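## Task

Pull the pink garment out of the open laundry bag and get all of it into the bin. When finished, the second garment has to be fully inside the bag, the bag must rest on the table either standing or lying on its side, and the grippers must have released everything and pulled away.

## Robot and tools

Robot: two arms, left_arm and right_arm, each with a two-finger parallel gripper and a wrist camera. Fixed cameras are cam_high and cam_low; wrist cameras are cam_left_wrist and cam_right_wrist (all 896x504). A camera stand sits behind the arms.

Frames. The scene frame has its origin at table-top height, halfway between the two nominal arm bases: +x points out over the table, +y toward left_arm, +z up. Arm names do not match image left/right. Actual bases: left_arm at (-0.023, +0.238, 0) m, right_arm at (-0.010, -0.240, 0) m, each turned slightly about z. Every hand pose, velocity, target and wrist-camera pose in results is given in that arm's own base frame; fixed cameras and the table use the scene frame. Reported end_effector_position (metres) is the point between the finger pads, just behind the tips; fingers point along gripper +z and open along gripper y. Printed positions may be a few centimetres off, more when reaching far.

The 14-number row. Every motion argument is one flat list of 14 numbers, each in [-1, 1], covering both arms: dx, dy, dz, rx, ry, rz, opening for left_arm, then the same seven for right_arm. dx..rz are offsets, not poses: measured from that arm's Hand target at the start of the action or move, along that arm's base axes, rotating about the Hand target position. Scale: 1.0 = 0.6 m or 180 degrees. rx, ry, rz form one rotation vector. If the dx,dy,dz length exceeds 1.0 it may be shortened. Opening is absolute: +1 fully open (about 87 mm pad gap), +0.5 about 69 mm, 0 about 43 mm, -0.5 about 18 mm, -1 closed. Sending all six pose zeros re-requests the current Hand target; a 0 opening is a real command, so repeat the current opening to leave a gripper alone.

execute_actions(actions, cameras): actions is a list of actions; each action is up to 15 rows (one per 1/30 s step), a short list holding its last row to fill 15 steps. All rows in an action count from the same start pose; a new action starts from the new Hand target, so repeating an offset moves further. Images are returned only for an empty actions list or when cameras names them (["all"], a list of names, or [] for none; an unknown name voids the call). An empty list also reports scene number and task.

move(target, speed, blend, opening_speed, blocking, cameras): straight-line paths toward target, which is one 14-number row or a list of up to 15 rows, all offsets from the same starting Hand targets. speed is m/s (0.002 to 2.9, default 0.25; rotation up to twice that in rad/s), one value or one per target. blend (m) rounds corners between listed targets; 0 stops at each. opening_speed (0.2 or more per second on the -1..+1 scale) ramps the fingers. Moves last 0.5 to 10 s, do not avoid obstacles or the other arm, and lag more when fast. blocking=false returns after about 0.5 s while motion continues. Result adds a move: line (done, off_target, moving, held, fault) and limits (paced = pose clipped, held = steps withheld). Avoid paths passing close to an arm's own base.

wait(seconds 0-10, cameras): lets time run holding commands. stop(cameras): brakes a running move. zoom_image(camera, region [x0,y0,x1,y1] pixels, max 504x504): closer view of the latest image. read_manual(section="licences"): licence text only. finished_scene(scene 1 or 2): ends the scene irreversibly; later calls go to the next scene.

Control behaviour. Commanded orientation is clipped to within 40 degrees of the measured one each step. Grippers often stop short or sag, especially at long reach; check position and tilt after each move and send the remaining difference as an offset. Tiny moves may not happen or may go sideways. An arm blocked by something keeps pushing until commanded back past its gripper.

Gripping. grip_measured uses the same -1..+1 scale; readings may be off by about 1 mm. To hold, command roughly 0.04 below the reading at first contact for full force (about 20 N per pad). Fast closes squeeze harder.

Results also give joint positions, torques (offset, noisy; joints 1-3 wrap at ±28 N m), joint velocities, Tool commands and motor temperatures. A MOTOR HOT line appears at 75 °C; at 90 °C the arm folds and idles; at 100 °C it falls. Stretched arms, loads and pushes against unreachable poses heat motors.

Avoid: dropping things or releasing moving parts, anything leaving the table (fails), hard hits on fixed or heavy objects (fails), any contact or press between the two arms or closing one gripper on the other's fingers (can fail), arm stops. Loose objects may occasionally be nudged.

Each tool is called after "Emit:" by a JSON object that holds its "api" and its "payload".

## Session

Emit:
{"api": "execute_actions", "payload": {"actions": []}}

Scene clock: 0.00 s.
left_arm: end_effector_position=(+0.2571, -0.0599, +0.3391) grip_measured=+0.980 end_effector_quat_wxyz=(+0.507, -0.026, +0.832, -0.224) | right_arm: end_effector_position=(+0.2614, +0.1364, +0.2802) grip_measured=+1.000 end_effector_quat_wxyz=(+0.465, -0.028, +0.803, +0.372)
Joint positions: left_arm=[0.095 0.913 1.313 -0.841 0.44 -0.25 0.99] | right_arm=[0.092 0.862 0.925 -0.42 -0.586 0.436 1]
Joint velocities: within noise
Joint torques (N m): no reading
Motor temperatures (°C): left_arm=[22 31 31 37 21 22 22] | right_arm=[20 33 35 30 23 26 22]
Heat: left arm: 37 °C; right arm: 35 °C.
Hand target: left_arm +0.2573, -0.0599, +0.3428; +0.511, -0.025, +0.829, -0.224 | right_arm +0.2613, +0.1364, +0.2835; +0.468, -0.029, +0.801, +0.372
Tool commands: left_gripper/opening=+1.0 right_gripper/opening=+1.0

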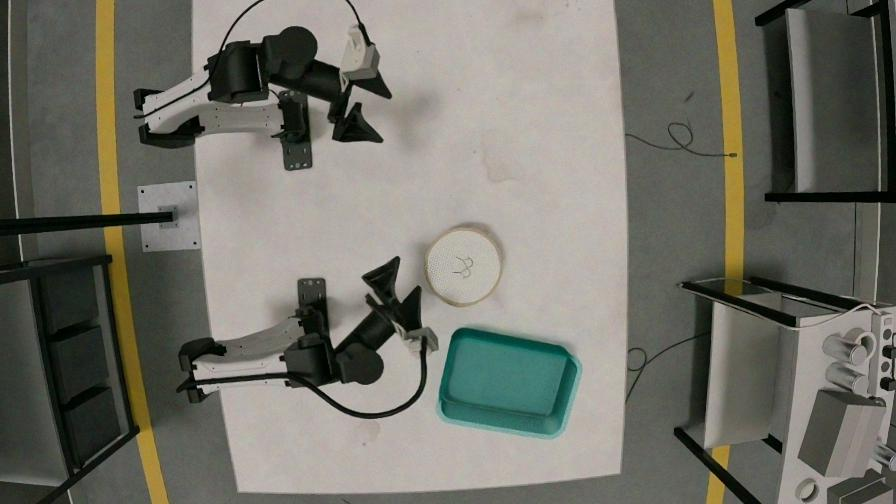

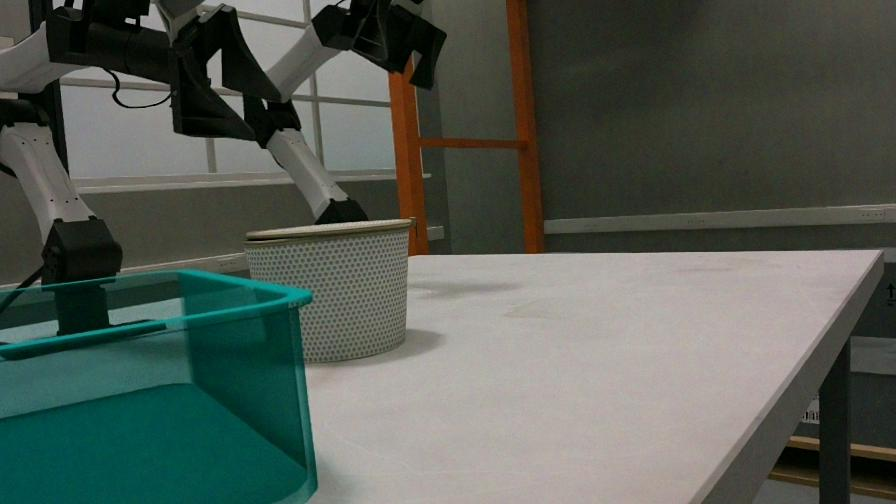

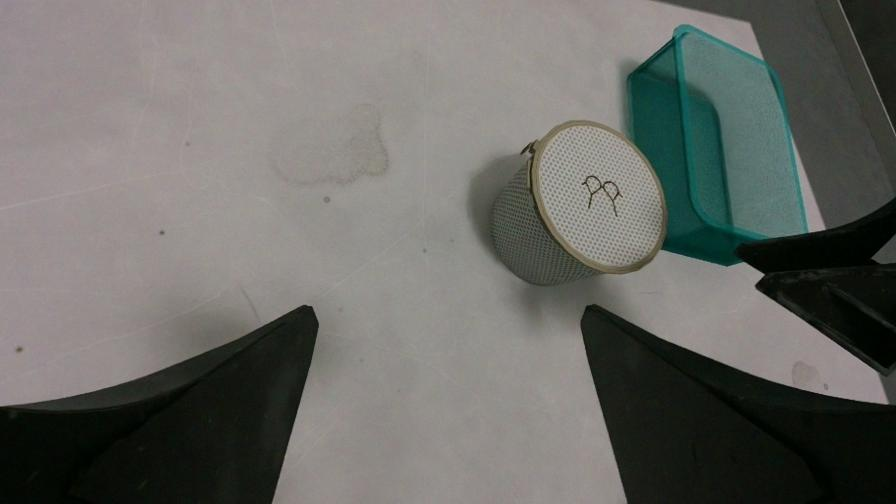

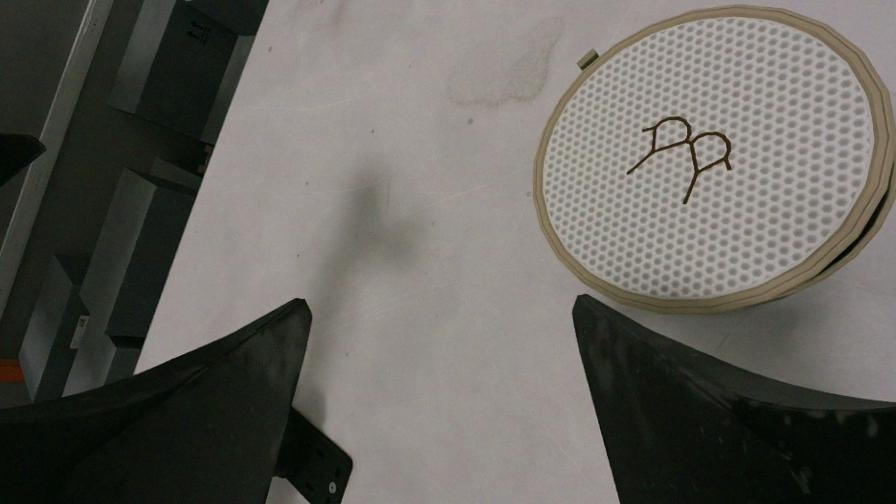

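Emit:
{"api": "zoom_image", "payload": {"camera": "cam_high", "region": [400, 205, 530, 325]}}

Emit:
{"api": "zoom_image", "payload": {"camera": "cam_right_wrist", "region": [500, 0, 896, 330]}}

Emit:
{"api": "zoom_image", "payload": {"camera": "cam_left_wrist", "region": [460, 90, 700, 300]}}

Emit:
{"api": "zoom_image", "payload": {"camera": "cam_low", "region": [220, 190, 450, 380]}}

Scaled by 3.877 from the camera's 896x504 image, which has a finer 1280x720 frame.

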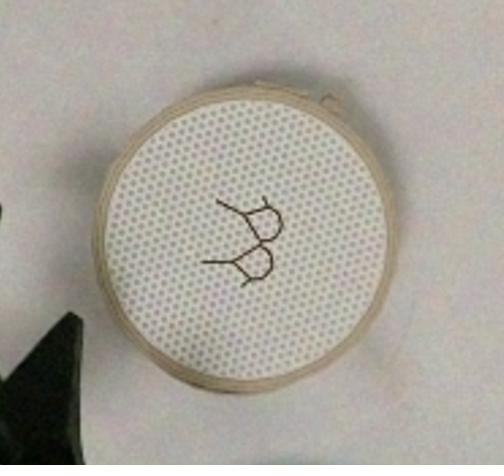

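Scaled by 1.273 from the camera's 896x504 image, which has a finer 1280x720 frame.

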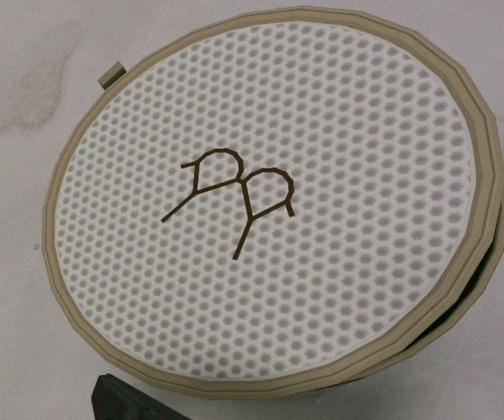

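Scaled by 2.100 from the camera's 896x504 image, which has a finer 1280x720 frame.

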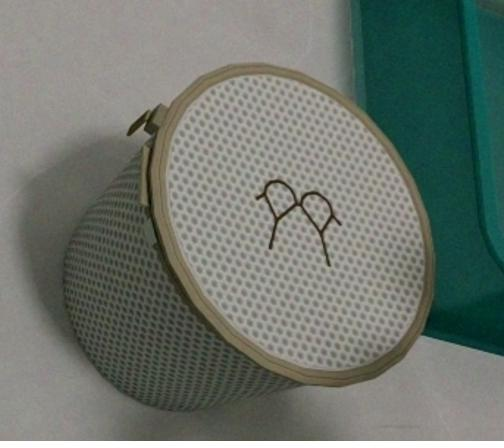

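Scaled by 2.191 from the camera's 896x504 image, which has a finer 1280x720 frame.

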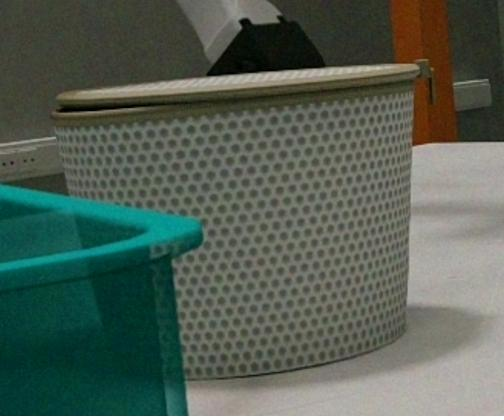

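Emit:
{"api": "move", "payload": {"target": [[0,0,0,0,0,0,1,-0.067,-0.227,0,-0.478,-0.511,0.115,-0.4],[0,0,0,0,0,0,1,0.04,-0.219,-0.23,-0.478,-0.511,0.115,-0.4]], "speed": 0.4, "blend": 0.03, "cameras": ["all"]}}

Scene clock: 57.93 s.
left_arm: end_effector_position=(+0.2571, -0.0599, +0.3391) grip_measured=+0.980 end_effector_quat_wxyz=(+0.507, -0.026, +0.832, -0.224) | right_arm: end_effector_position=(+0.2845, +0.0051, +0.1482) grip_measured=-0.400 end_effector_quat_wxyz=(+0.647, -0.663, +0.267, -0.266)
Joint positions: left_arm=[0.095 0.913 1.313 -0.841 0.44 -0.25 0.99] | right_arm=[-0.605 1.247 0.08 1.031 -1.401 -1.712 0.3]
Joint torques (N m): left_arm=[0.02 0.12 6.82 1.86 0.08 0.02] | right_arm=[0.75 -1.25 3.95 1.35 0.13 0.21]
Heat: left arm: 41 °C; right arm: 39 °C.
Hand target: left_arm +0.2573, -0.0599, +0.3428; +0.511, -0.025, +0.829, -0.224 | right_arm +0.2852, +0.0050, +0.1455; +0.653, -0.653, +0.272, -0.271
Off the commanded pose: left_arm 0.004 m, 1 deg | right_arm 0.003 m, 2 deg.
move: done

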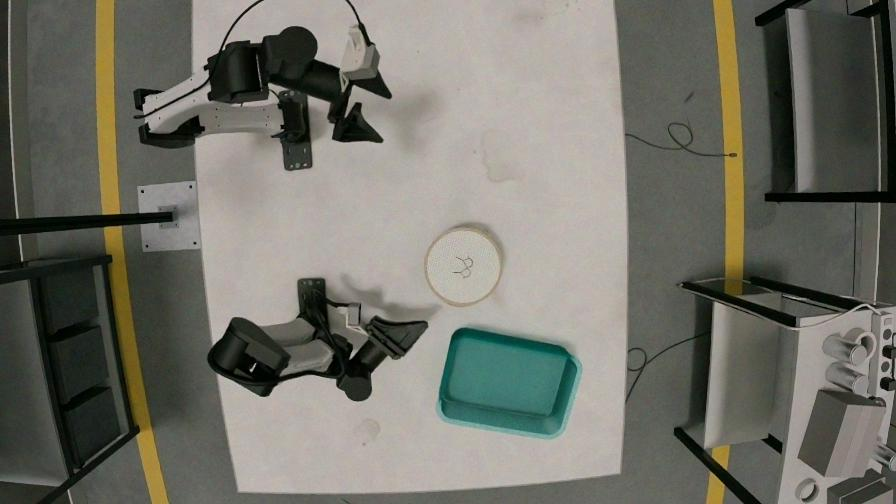

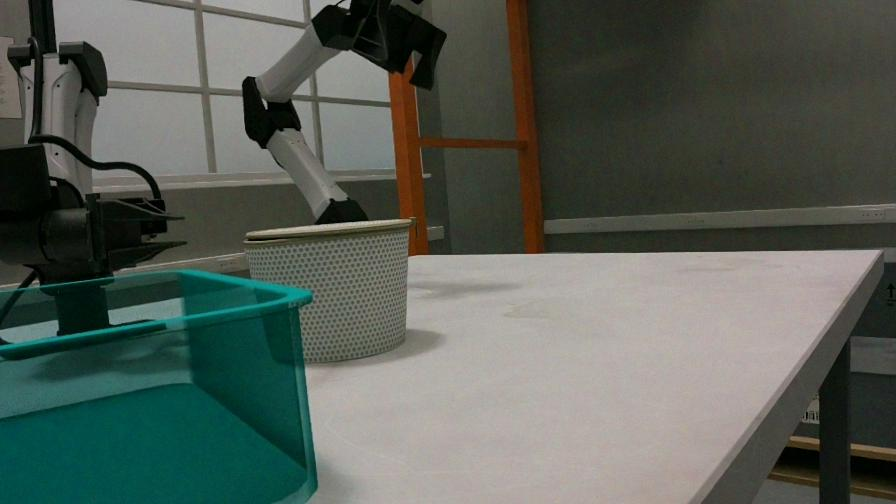

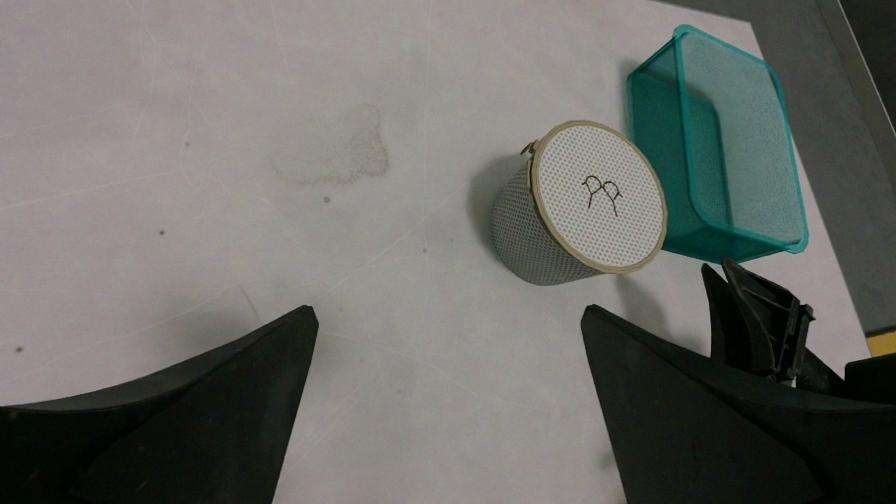

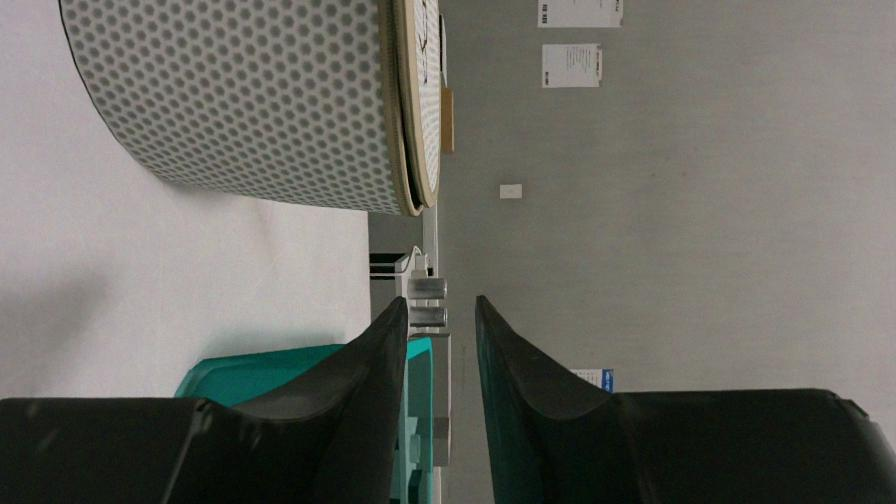

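Emit:
{"api": "zoom_image", "payload": {"camera": "cam_right_wrist", "region": [330, 0, 530, 340]}}

Scaled by 1.482 from the camera's 896x504 image, which has a finer 1280x720 frame.

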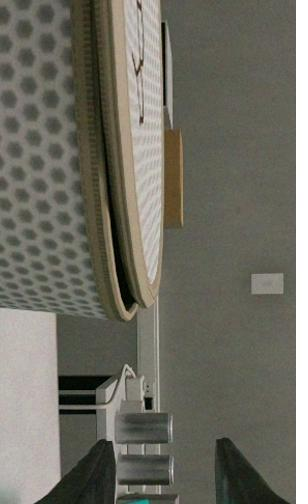

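Emit:
{"api": "move", "payload": {"target": [0,0,0,0,0,0,1,0.1547,0.0375,-0.007,0,0,0.0833,-0.4], "cameras": ["cam_low","cam_right_wrist","cam_left_wrist"]}}

Emit:
{"api": "zoom_image", "payload": {"camera": "cam_low", "region": [200, 180, 430, 320]}}

Emit:
{"api": "zoom_image", "payload": {"camera": "cam_right_wrist", "region": [330, 60, 630, 340]}}

Scene clock: 85.20 s.
left_arm: end_effector_position=(+0.2571, -0.0599, +0.3391) grip_measured=+0.980 end_effector_quat_wxyz=(+0.507, -0.026, +0.832, -0.224) | right_arm: end_effector_position=(+0.3782, +0.0246, +0.1415) grip_measured=-0.400 end_effector_quat_wxyz=(+0.679, -0.683, +0.192, -0.189)
Joint positions: left_arm=[0.095 0.913 1.313 -0.841 0.44 -0.25 0.99] | right_arm=[-0.391 1.808 0.476 1.286 -1.417 -1.615 0.3]
Joint torques (N m): left_arm=[0.01 0.1 6.89 1.84 0.09 0.03] | right_arm=[0.7 -5.27 4.31 1.36 -0.1 0.14]
Heat: left arm: 41 °C; right arm: 37 °C.
Hand target: left_arm +0.2573, -0.0599, +0.3428; +0.511, -0.025, +0.829, -0.224 | right_arm +0.3781, +0.0275, +0.1413; +0.683, -0.683, +0.184, -0.184
Off the commanded pose: left_arm 0.004 m, 1 deg | right_arm 0.003 m, 1 deg.
move: done
Images, in order (width x height): cam_low 896x504, cam_left_wrist 896x504, cam_right_wrist 896x504.

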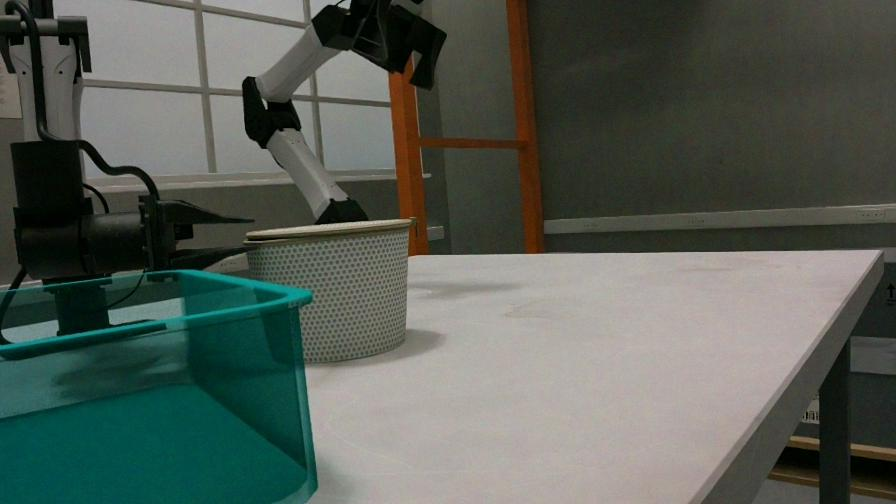

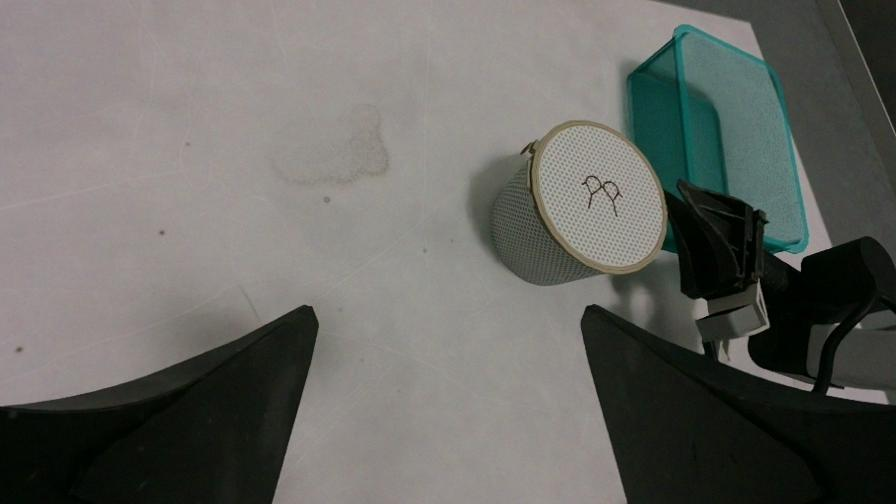

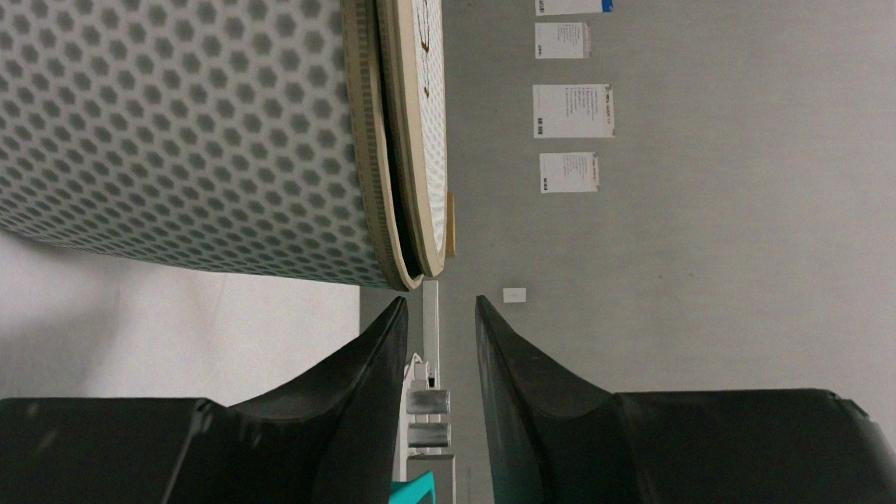

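Scaled by 2.191 from the camera's 896x504 image, which has a finer 1280x720 frame.

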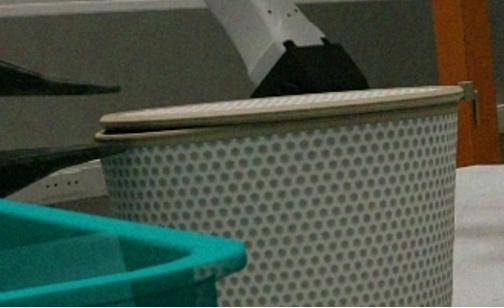

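Scaled by 1.680 from the camera's 896x504 image, which has a finer 1280x720 frame.

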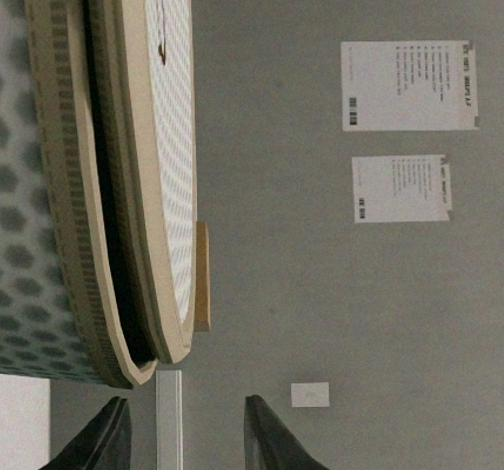

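Emit:
{"api": "move", "payload": {"target": [0,0,0,0,0,0,1,0,0.0,0.016,0,0,0,-0.4], "cameras": ["cam_low","cam_right_wrist"]}}

Emit:
{"api": "zoom_image", "payload": {"camera": "cam_low", "region": [200, 190, 350, 300]}}

Emit:
{"api": "zoom_image", "payload": {"camera": "cam_right_wrist", "region": [330, 160, 530, 340]}}

Scene clock: 97.67 s.
left_arm: end_effector_position=(+0.2571, -0.0599, +0.3391) grip_measured=+0.980 end_effector_quat_wxyz=(+0.507, -0.026, +0.832, -0.224) | right_arm: end_effector_position=(+0.3782, +0.0246, +0.1403) grip_measured=-0.400 end_effector_quat_wxyz=(+0.681, -0.680, +0.202, -0.179)
Joint positions: left_arm=[0.095 0.913 1.313 -0.841 0.44 -0.25 0.99] | right_arm=[-0.391 1.808 0.476 1.286 -1.417 -1.584 0.3]
Joint torques (N m): left_arm=[-0.01 0.12 6.87 1.86 0.08 0.03] | right_arm=[0.68 -8.36 4.68 1.27 -0.1 0.16]
Heat: left arm: 41 °C; right arm: 36 °C.
Hand target: left_arm +0.2573, -0.0599, +0.3428; +0.511, -0.025, +0.829, -0.224 | right_arm +0.3781, +0.0275, +0.1509; +0.683, -0.683, +0.184, -0.184
Off the commanded pose: left_arm 0.004 m, 1 deg | right_arm 0.011 m, 2 deg.
move: off_target (right_arm)
Images, in order (width x height): cam_low 896x504, cam_right_wrist 896x504.

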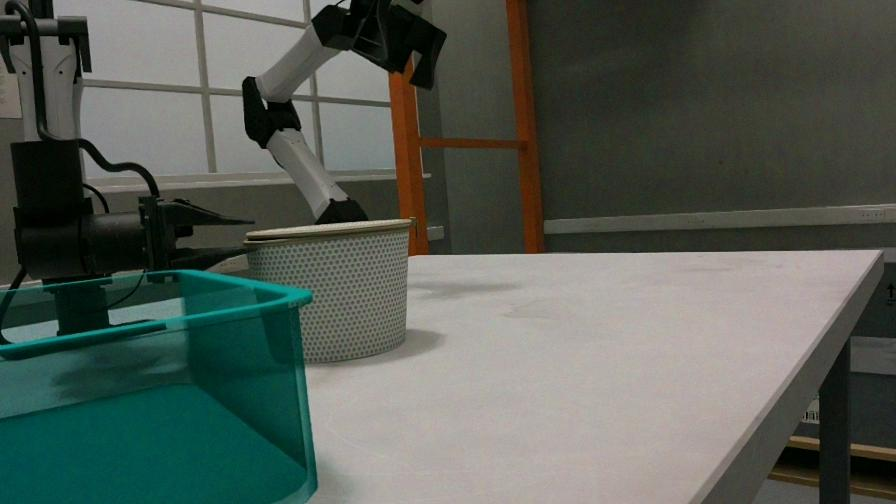

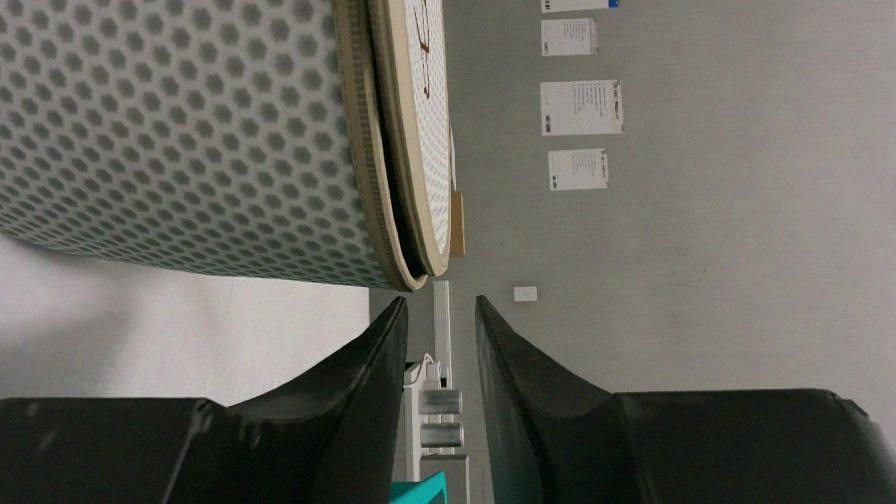

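Scaled by 3.360 from the camera's 896x504 image, which has a finer 1280x720 frame.

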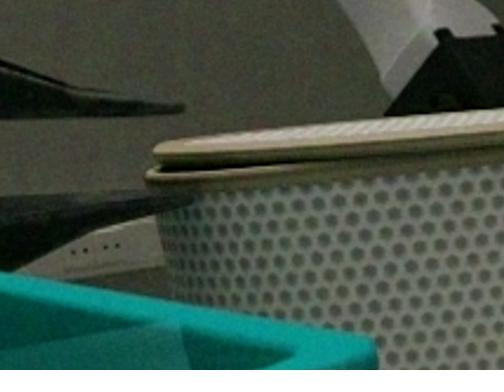

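Scaled by 2.520 from the camera's 896x504 image, which has a finer 1280x720 frame.

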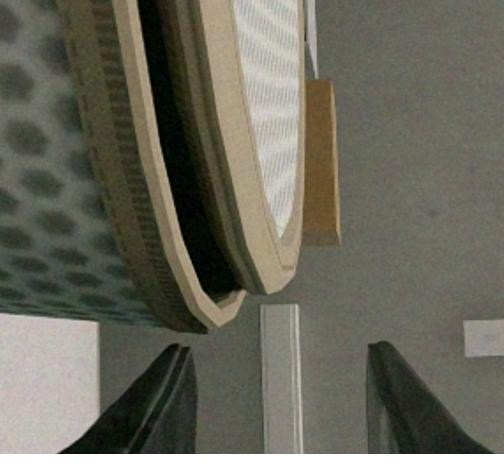

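Emit:
{"api": "move", "payload": {"target": [0,0,0,0,0,0,1,0,0.004,0.012,0,0,0,-0.4], "cameras": ["cam_low","cam_right_wrist"]}}

Emit:
{"api": "zoom_image", "payload": {"camera": "cam_low", "region": [200, 190, 350, 300]}}

Scene clock: 101.83 s.
left_arm: end_effector_position=(+0.2571, -0.0599, +0.3391) grip_measured=+0.980 end_effector_quat_wxyz=(+0.507, -0.026, +0.832, -0.224) | right_arm: end_effector_position=(+0.3771, +0.0278, +0.1491) grip_measured=-0.400 end_effector_quat_wxyz=(+0.682, -0.681, +0.194, -0.182)
Joint positions: left_arm=[0.095 0.913 1.313 -0.841 0.44 -0.25 0.99] | right_arm=[-0.384 1.778 0.476 1.286 -1.417 -1.57 0.3]
Joint torques (N m): left_arm=[0.01 0.09 6.8 1.85 0.1 0.03] | right_arm=[0.72 -8.43 5 1.08 0 0.16]
Heat: left arm: 41 °C; right arm: 36 °C.
Hand target: left_arm +0.2573, -0.0599, +0.3428; +0.511, -0.025, +0.829, -0.224 | right_arm +0.3781, +0.0299, +0.1581; +0.683, -0.683, +0.184, -0.184
Off the commanded pose: left_arm 0.004 m, 1 deg | right_arm 0.009 m, 1 deg.
move: done
Images, in order (width x height): cam_low 896x504, cam_right_wrist 896x504.

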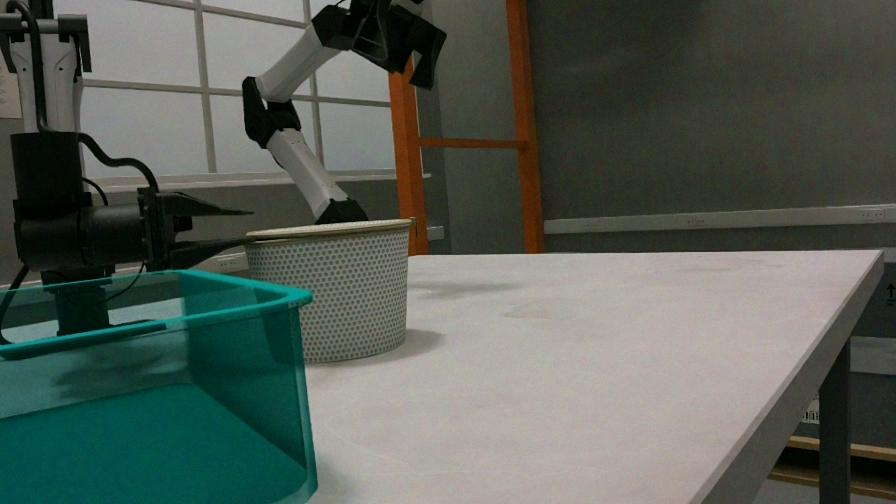

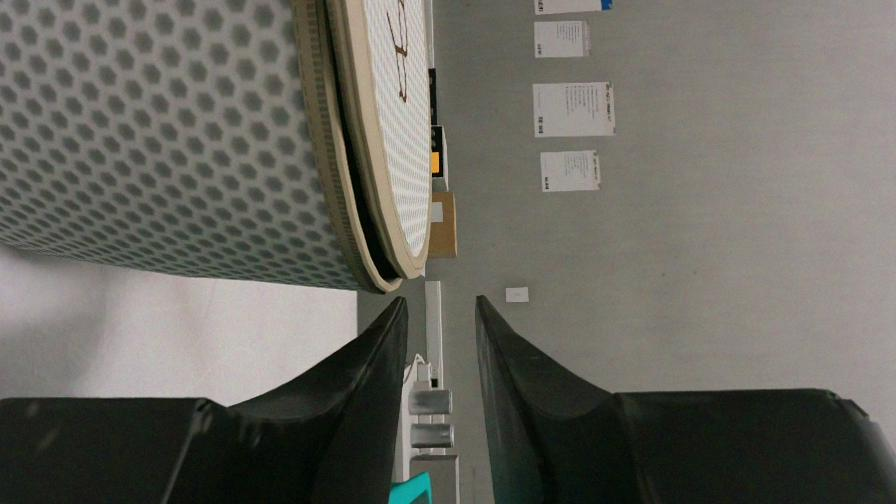

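Scaled by 3.360 from the camera's 896x504 image, which has a finer 1280x720 frame.

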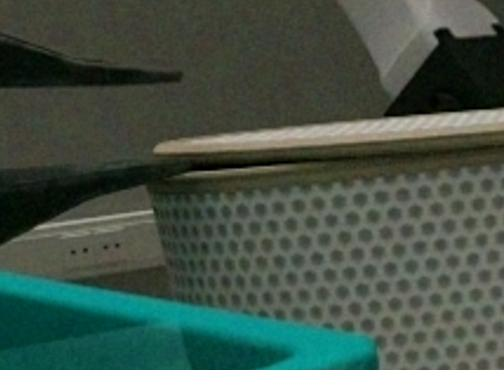

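Emit:
{"api": "move", "payload": {"target": [0,0,0,0,0,0,1,0.025,0.0433,0.0,0,0,0,-0.4], "speed": 0.1, "cameras": ["cam_low","cam_right_wrist"]}}

Emit:
{"api": "zoom_image", "payload": {"camera": "cam_low", "region": [200, 190, 350, 300]}}

Scene clock: 105.90 s.
left_arm: end_effector_position=(+0.2571, -0.0599, +0.3391) grip_measured=+0.980 end_effector_quat_wxyz=(+0.507, -0.026, +0.832, -0.224) | right_arm: end_effector_position=(+0.3877, +0.0571, +0.1544) grip_measured=-0.400 end_effector_quat_wxyz=(+0.684, -0.684, +0.180, -0.180)
Joint positions: left_arm=[0.095 0.913 1.313 -0.841 0.44 -0.25 0.99] | right_arm=[-0.277 1.778 0.496 1.286 -1.333 -1.567 0.3]
Joint torques (N m): left_arm=[0.02 0.1 6.84 1.86 0.09 0.03] | right_arm=[0.68 -7.09 5.48 1.03 0.2 0.1]
Heat: left arm: 41 °C; right arm: 36 °C.
Hand target: left_arm +0.2573, -0.0599, +0.3428; +0.511, -0.025, +0.829, -0.224 | right_arm +0.3930, +0.0559, +0.1582; +0.683, -0.683, +0.184, -0.184
Off the commanded pose: left_arm 0.004 m, 1 deg | right_arm 0.007 m, 1 deg.
move: done
Images, in order (width x height): cam_low 896x504, cam_right_wrist 896x504.

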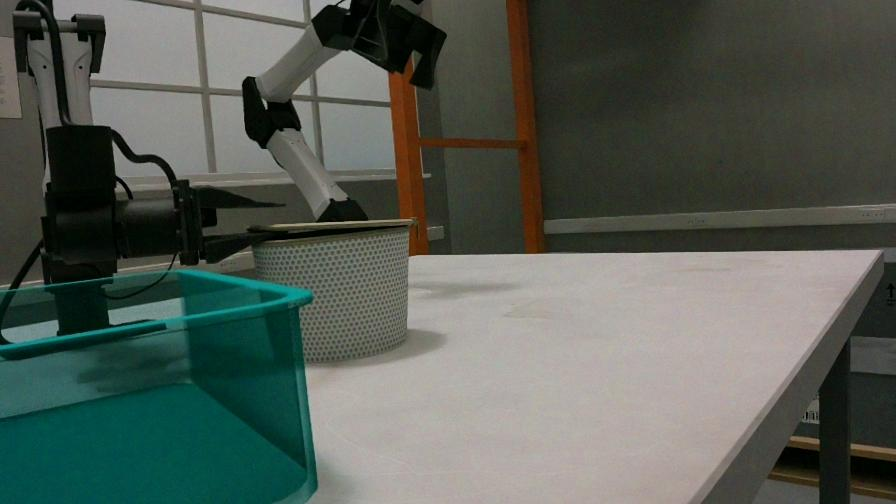

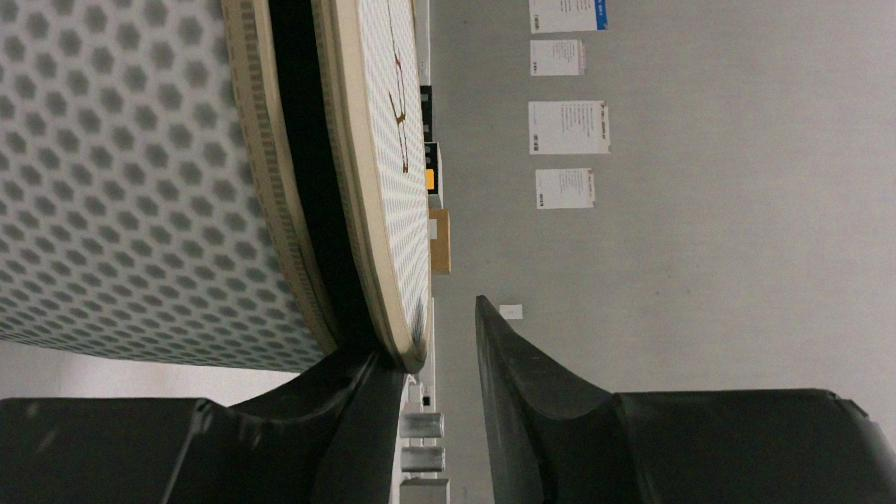

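Scaled by 3.360 from the camera's 896x504 image, which has a finer 1280x720 frame.

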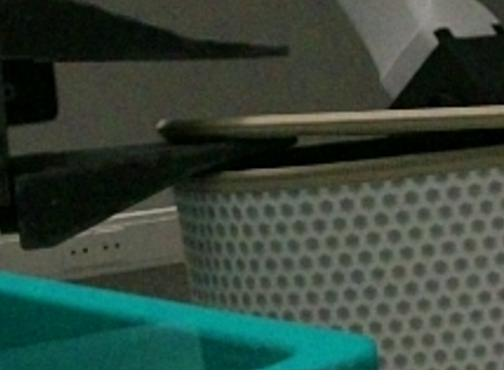

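Emit:
{"api": "move", "payload": {"target": [[-0.05,0.15,0.06,0,0,0,1,0.003,0.017,0.125,0,0,0,1],[-0.08,0.2,0.08,0,0,0,1,0.022,0.088,0.228,0,0,0,1]], "speed": [0.055,0.15], "opening_speed": 0.8, "blend": 0.02, "cameras": ["cam_high","cam_low","cam_right_wrist"]}}

Scene clock: 126.93 s.
left_arm: end_effector_position=(+0.2132, +0.0640, +0.3848) grip_measured=+0.980 end_effector_quat_wxyz=(+0.531, -0.058, +0.822, -0.199) | right_arm: end_effector_position=(+0.4055, +0.1086, +0.2779) grip_measured=+1.000 end_effector_quat_wxyz=(+0.683, -0.684, +0.196, -0.165)
Joint positions: left_arm=[1.031 1.223 1.795 -1.565 1.13 0.516 0.99] | right_arm=[-0.083 1.395 0.792 0.575 -1.137 -1.555 1]
Joint torques (N m): left_arm=[0.47 -1.89 6.15 1.03 0.57 0.16] | right_arm=[0.61 -7.38 9.2 1.19 0.16 -0.04]
Heat: left arm: 40 °C; right arm: 36 °C.
Hand target: left_arm +0.2094, +0.0601, +0.3907; +0.511, -0.025, +0.830, -0.224 | right_arm +0.4063, +0.1086, +0.2949; +0.683, -0.683, +0.184, -0.184
Off the commanded pose: left_arm 0.008 m, 5 deg | right_arm 0.017 m, 3 deg.
joint sent to its limit (left arm) — joint 4 (wrist pitch), lower limit. The joint targets are off in orientation, not in position.
move: off_target (left_arm, right_arm)
Images, in order (width x height): cam_high 896x504, cam_low 896x504, cam_right_wrist 896x504.

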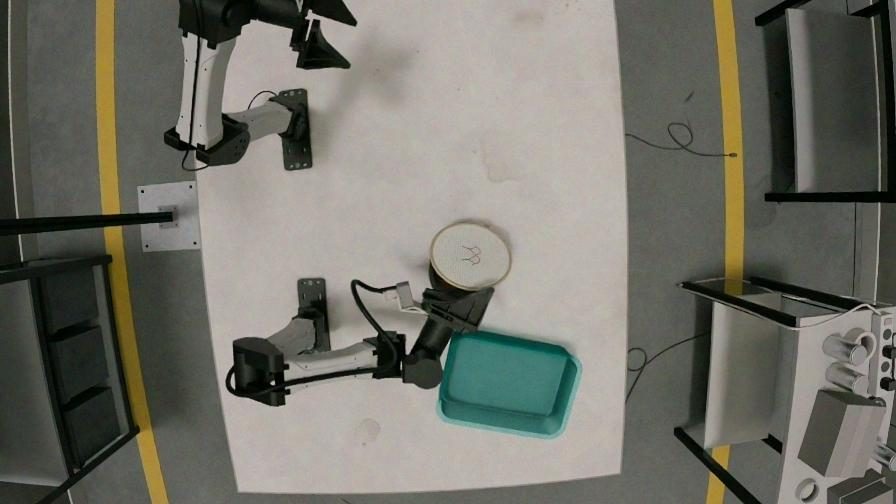

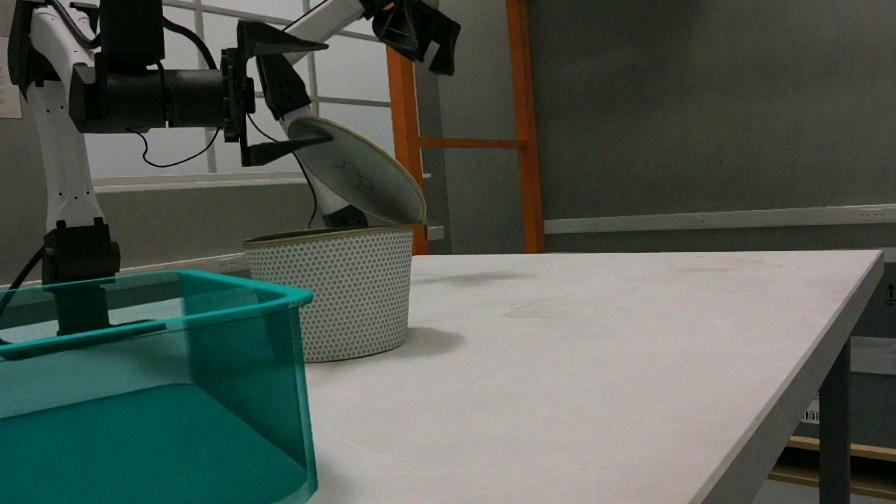

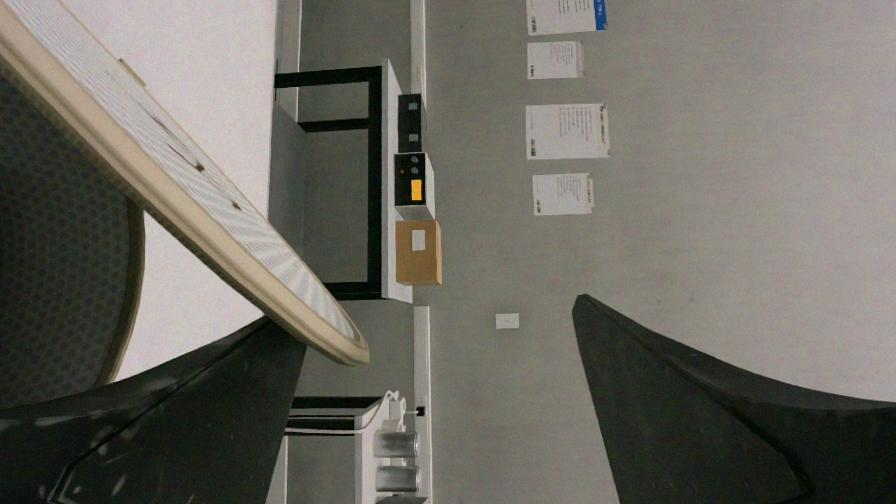

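Emit:
{"api": "move", "payload": {"target": [[0,0,0,0,0,0,1,0.033,0.14,0.033,0,0,0,1],[0,0,0,0,0,0,1,0.062,0.26,0.008,0,0,0,1],[0,0,0,0,0,0,1,0.078,0.33,-0.06,0,0,0,1]], "speed": 0.15, "blend": 0.03, "cameras": ["cam_high","cam_low","cam_right_wrist"]}}

Scene clock: 133.63 s.
left_arm: end_effector_position=(+0.2132, +0.0640, +0.3848) grip_measured=+0.980 end_effector_quat_wxyz=(+0.531, -0.058, +0.822, -0.199) | right_arm: end_effector_position=(+0.4470, +0.3050, +0.2483) grip_measured=+1.000 end_effector_quat_wxyz=(+0.678, -0.690, +0.192, -0.167)
Joint positions: left_arm=[1.031 1.223 1.795 -1.565 1.13 0.516 0.99] | right_arm=[0.489 1.761 1.041 0.691 -0.569 -1.558 1]
Joint torques (N m): left_arm=[0.44 -1.92 6.17 1.03 0.57 0.16] | right_arm=[0.49 -7.97 9.01 1.84 0.23 -0.05]
Heat: left arm: 39 °C; right arm: 37 °C.
Hand target: left_arm +0.2094, +0.0601, +0.3907; +0.511, -0.025, +0.830, -0.224 | right_arm +0.4530, +0.3068, +0.2588; +0.683, -0.683, +0.184, -0.183
Off the commanded pose: left_arm 0.008 m, 5 deg | right_arm 0.012 m, 2 deg.
joint sent to its limit (left arm) — joint 4 (wrist pitch), lower limit. The joint targets are off in orientation, not in position.
move: off_target (left_arm, right_arm); blend cut to 0.0297 m at target 2
Images, in order (width x height): cam_high 896x504, cam_low 896x504, cam_right_wrist 896x504.

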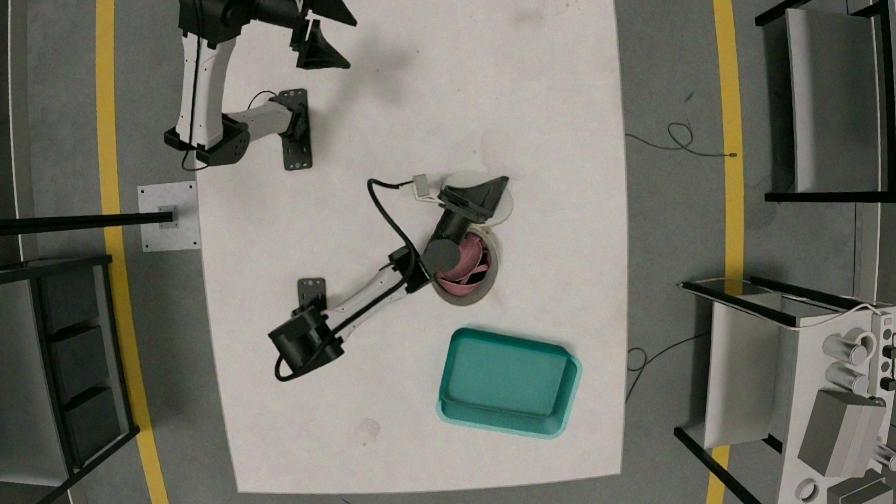

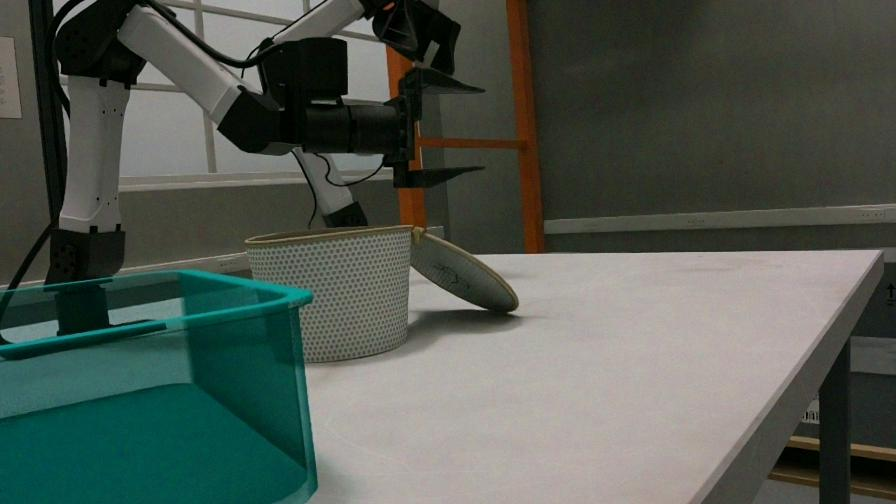

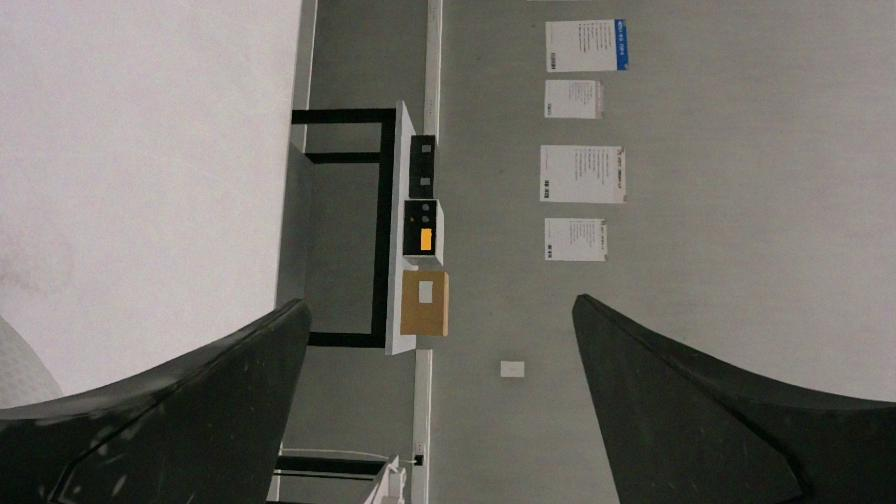

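Emit:
{"api": "move", "payload": {"target": [[0,0,0,0,0,0,1,-0.05,-0.1,0.1,0,0,0,0],[0,0,0,0,0,0,1,-0.15,-0.45,0.1,0,0,0,0]], "speed": 0.3, "blend": 0.03, "cameras": ["cam_high"]}}

Emit:
{"api": "zoom_image", "payload": {"camera": "cam_high", "region": [415, 160, 535, 310]}}

Scene clock: 143.47 s.
left_arm: end_effector_position=(+0.2132, +0.0640, +0.3848) grip_measured=+0.980 end_effector_quat_wxyz=(+0.531, -0.058, +0.822, -0.199) | right_arm: end_effector_position=(+0.3655, +0.0353, +0.3199) grip_measured=+0.000 end_effector_quat_wxyz=(+0.682, -0.681, +0.186, -0.191)
Joint positions: left_arm=[1.031 1.223 1.795 -1.565 1.13 0.516 0.99] | right_arm=[-0.373 1.245 0.819 0.451 -1.404 -1.553 0.5]
Joint torques (N m): left_arm=[0.42 -1.91 6.16 1.02 0.57 0.16] | right_arm=[0.1 -4.45 6.94 1.05 -0.08 0.02]
Heat: left arm: 38 °C; right arm: 37 °C.
Hand target: left_arm +0.2094, +0.0601, +0.3907; +0.511, -0.025, +0.830, -0.224 | right_arm +0.3630, +0.0367, +0.3188; +0.683, -0.683, +0.184, -0.184
Off the commanded pose: left_arm 0.008 m, 5 deg | right_arm 0.003 m, 1 deg.
joint sent to its limit (left arm) — joint 4 (wrist pitch), lower limit. The joint targets are off in orientation, not in position.
move: off_target (left_arm)
Images, in order (width x height): cam_high 896x504.

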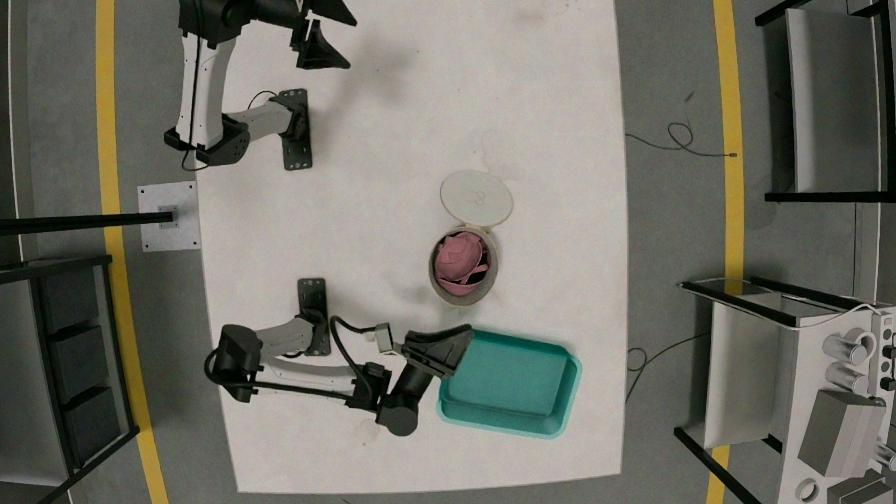

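Scaled by 3.360 from the camera's 896x504 image, which has a finer 1280x720 frame.

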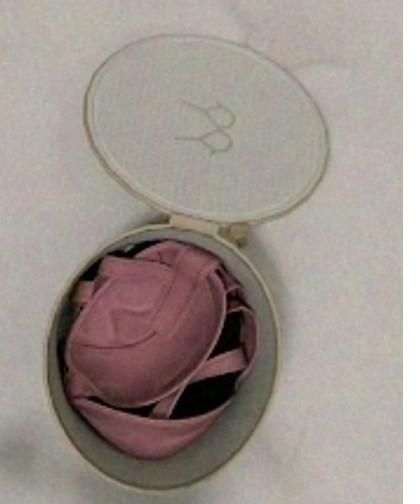

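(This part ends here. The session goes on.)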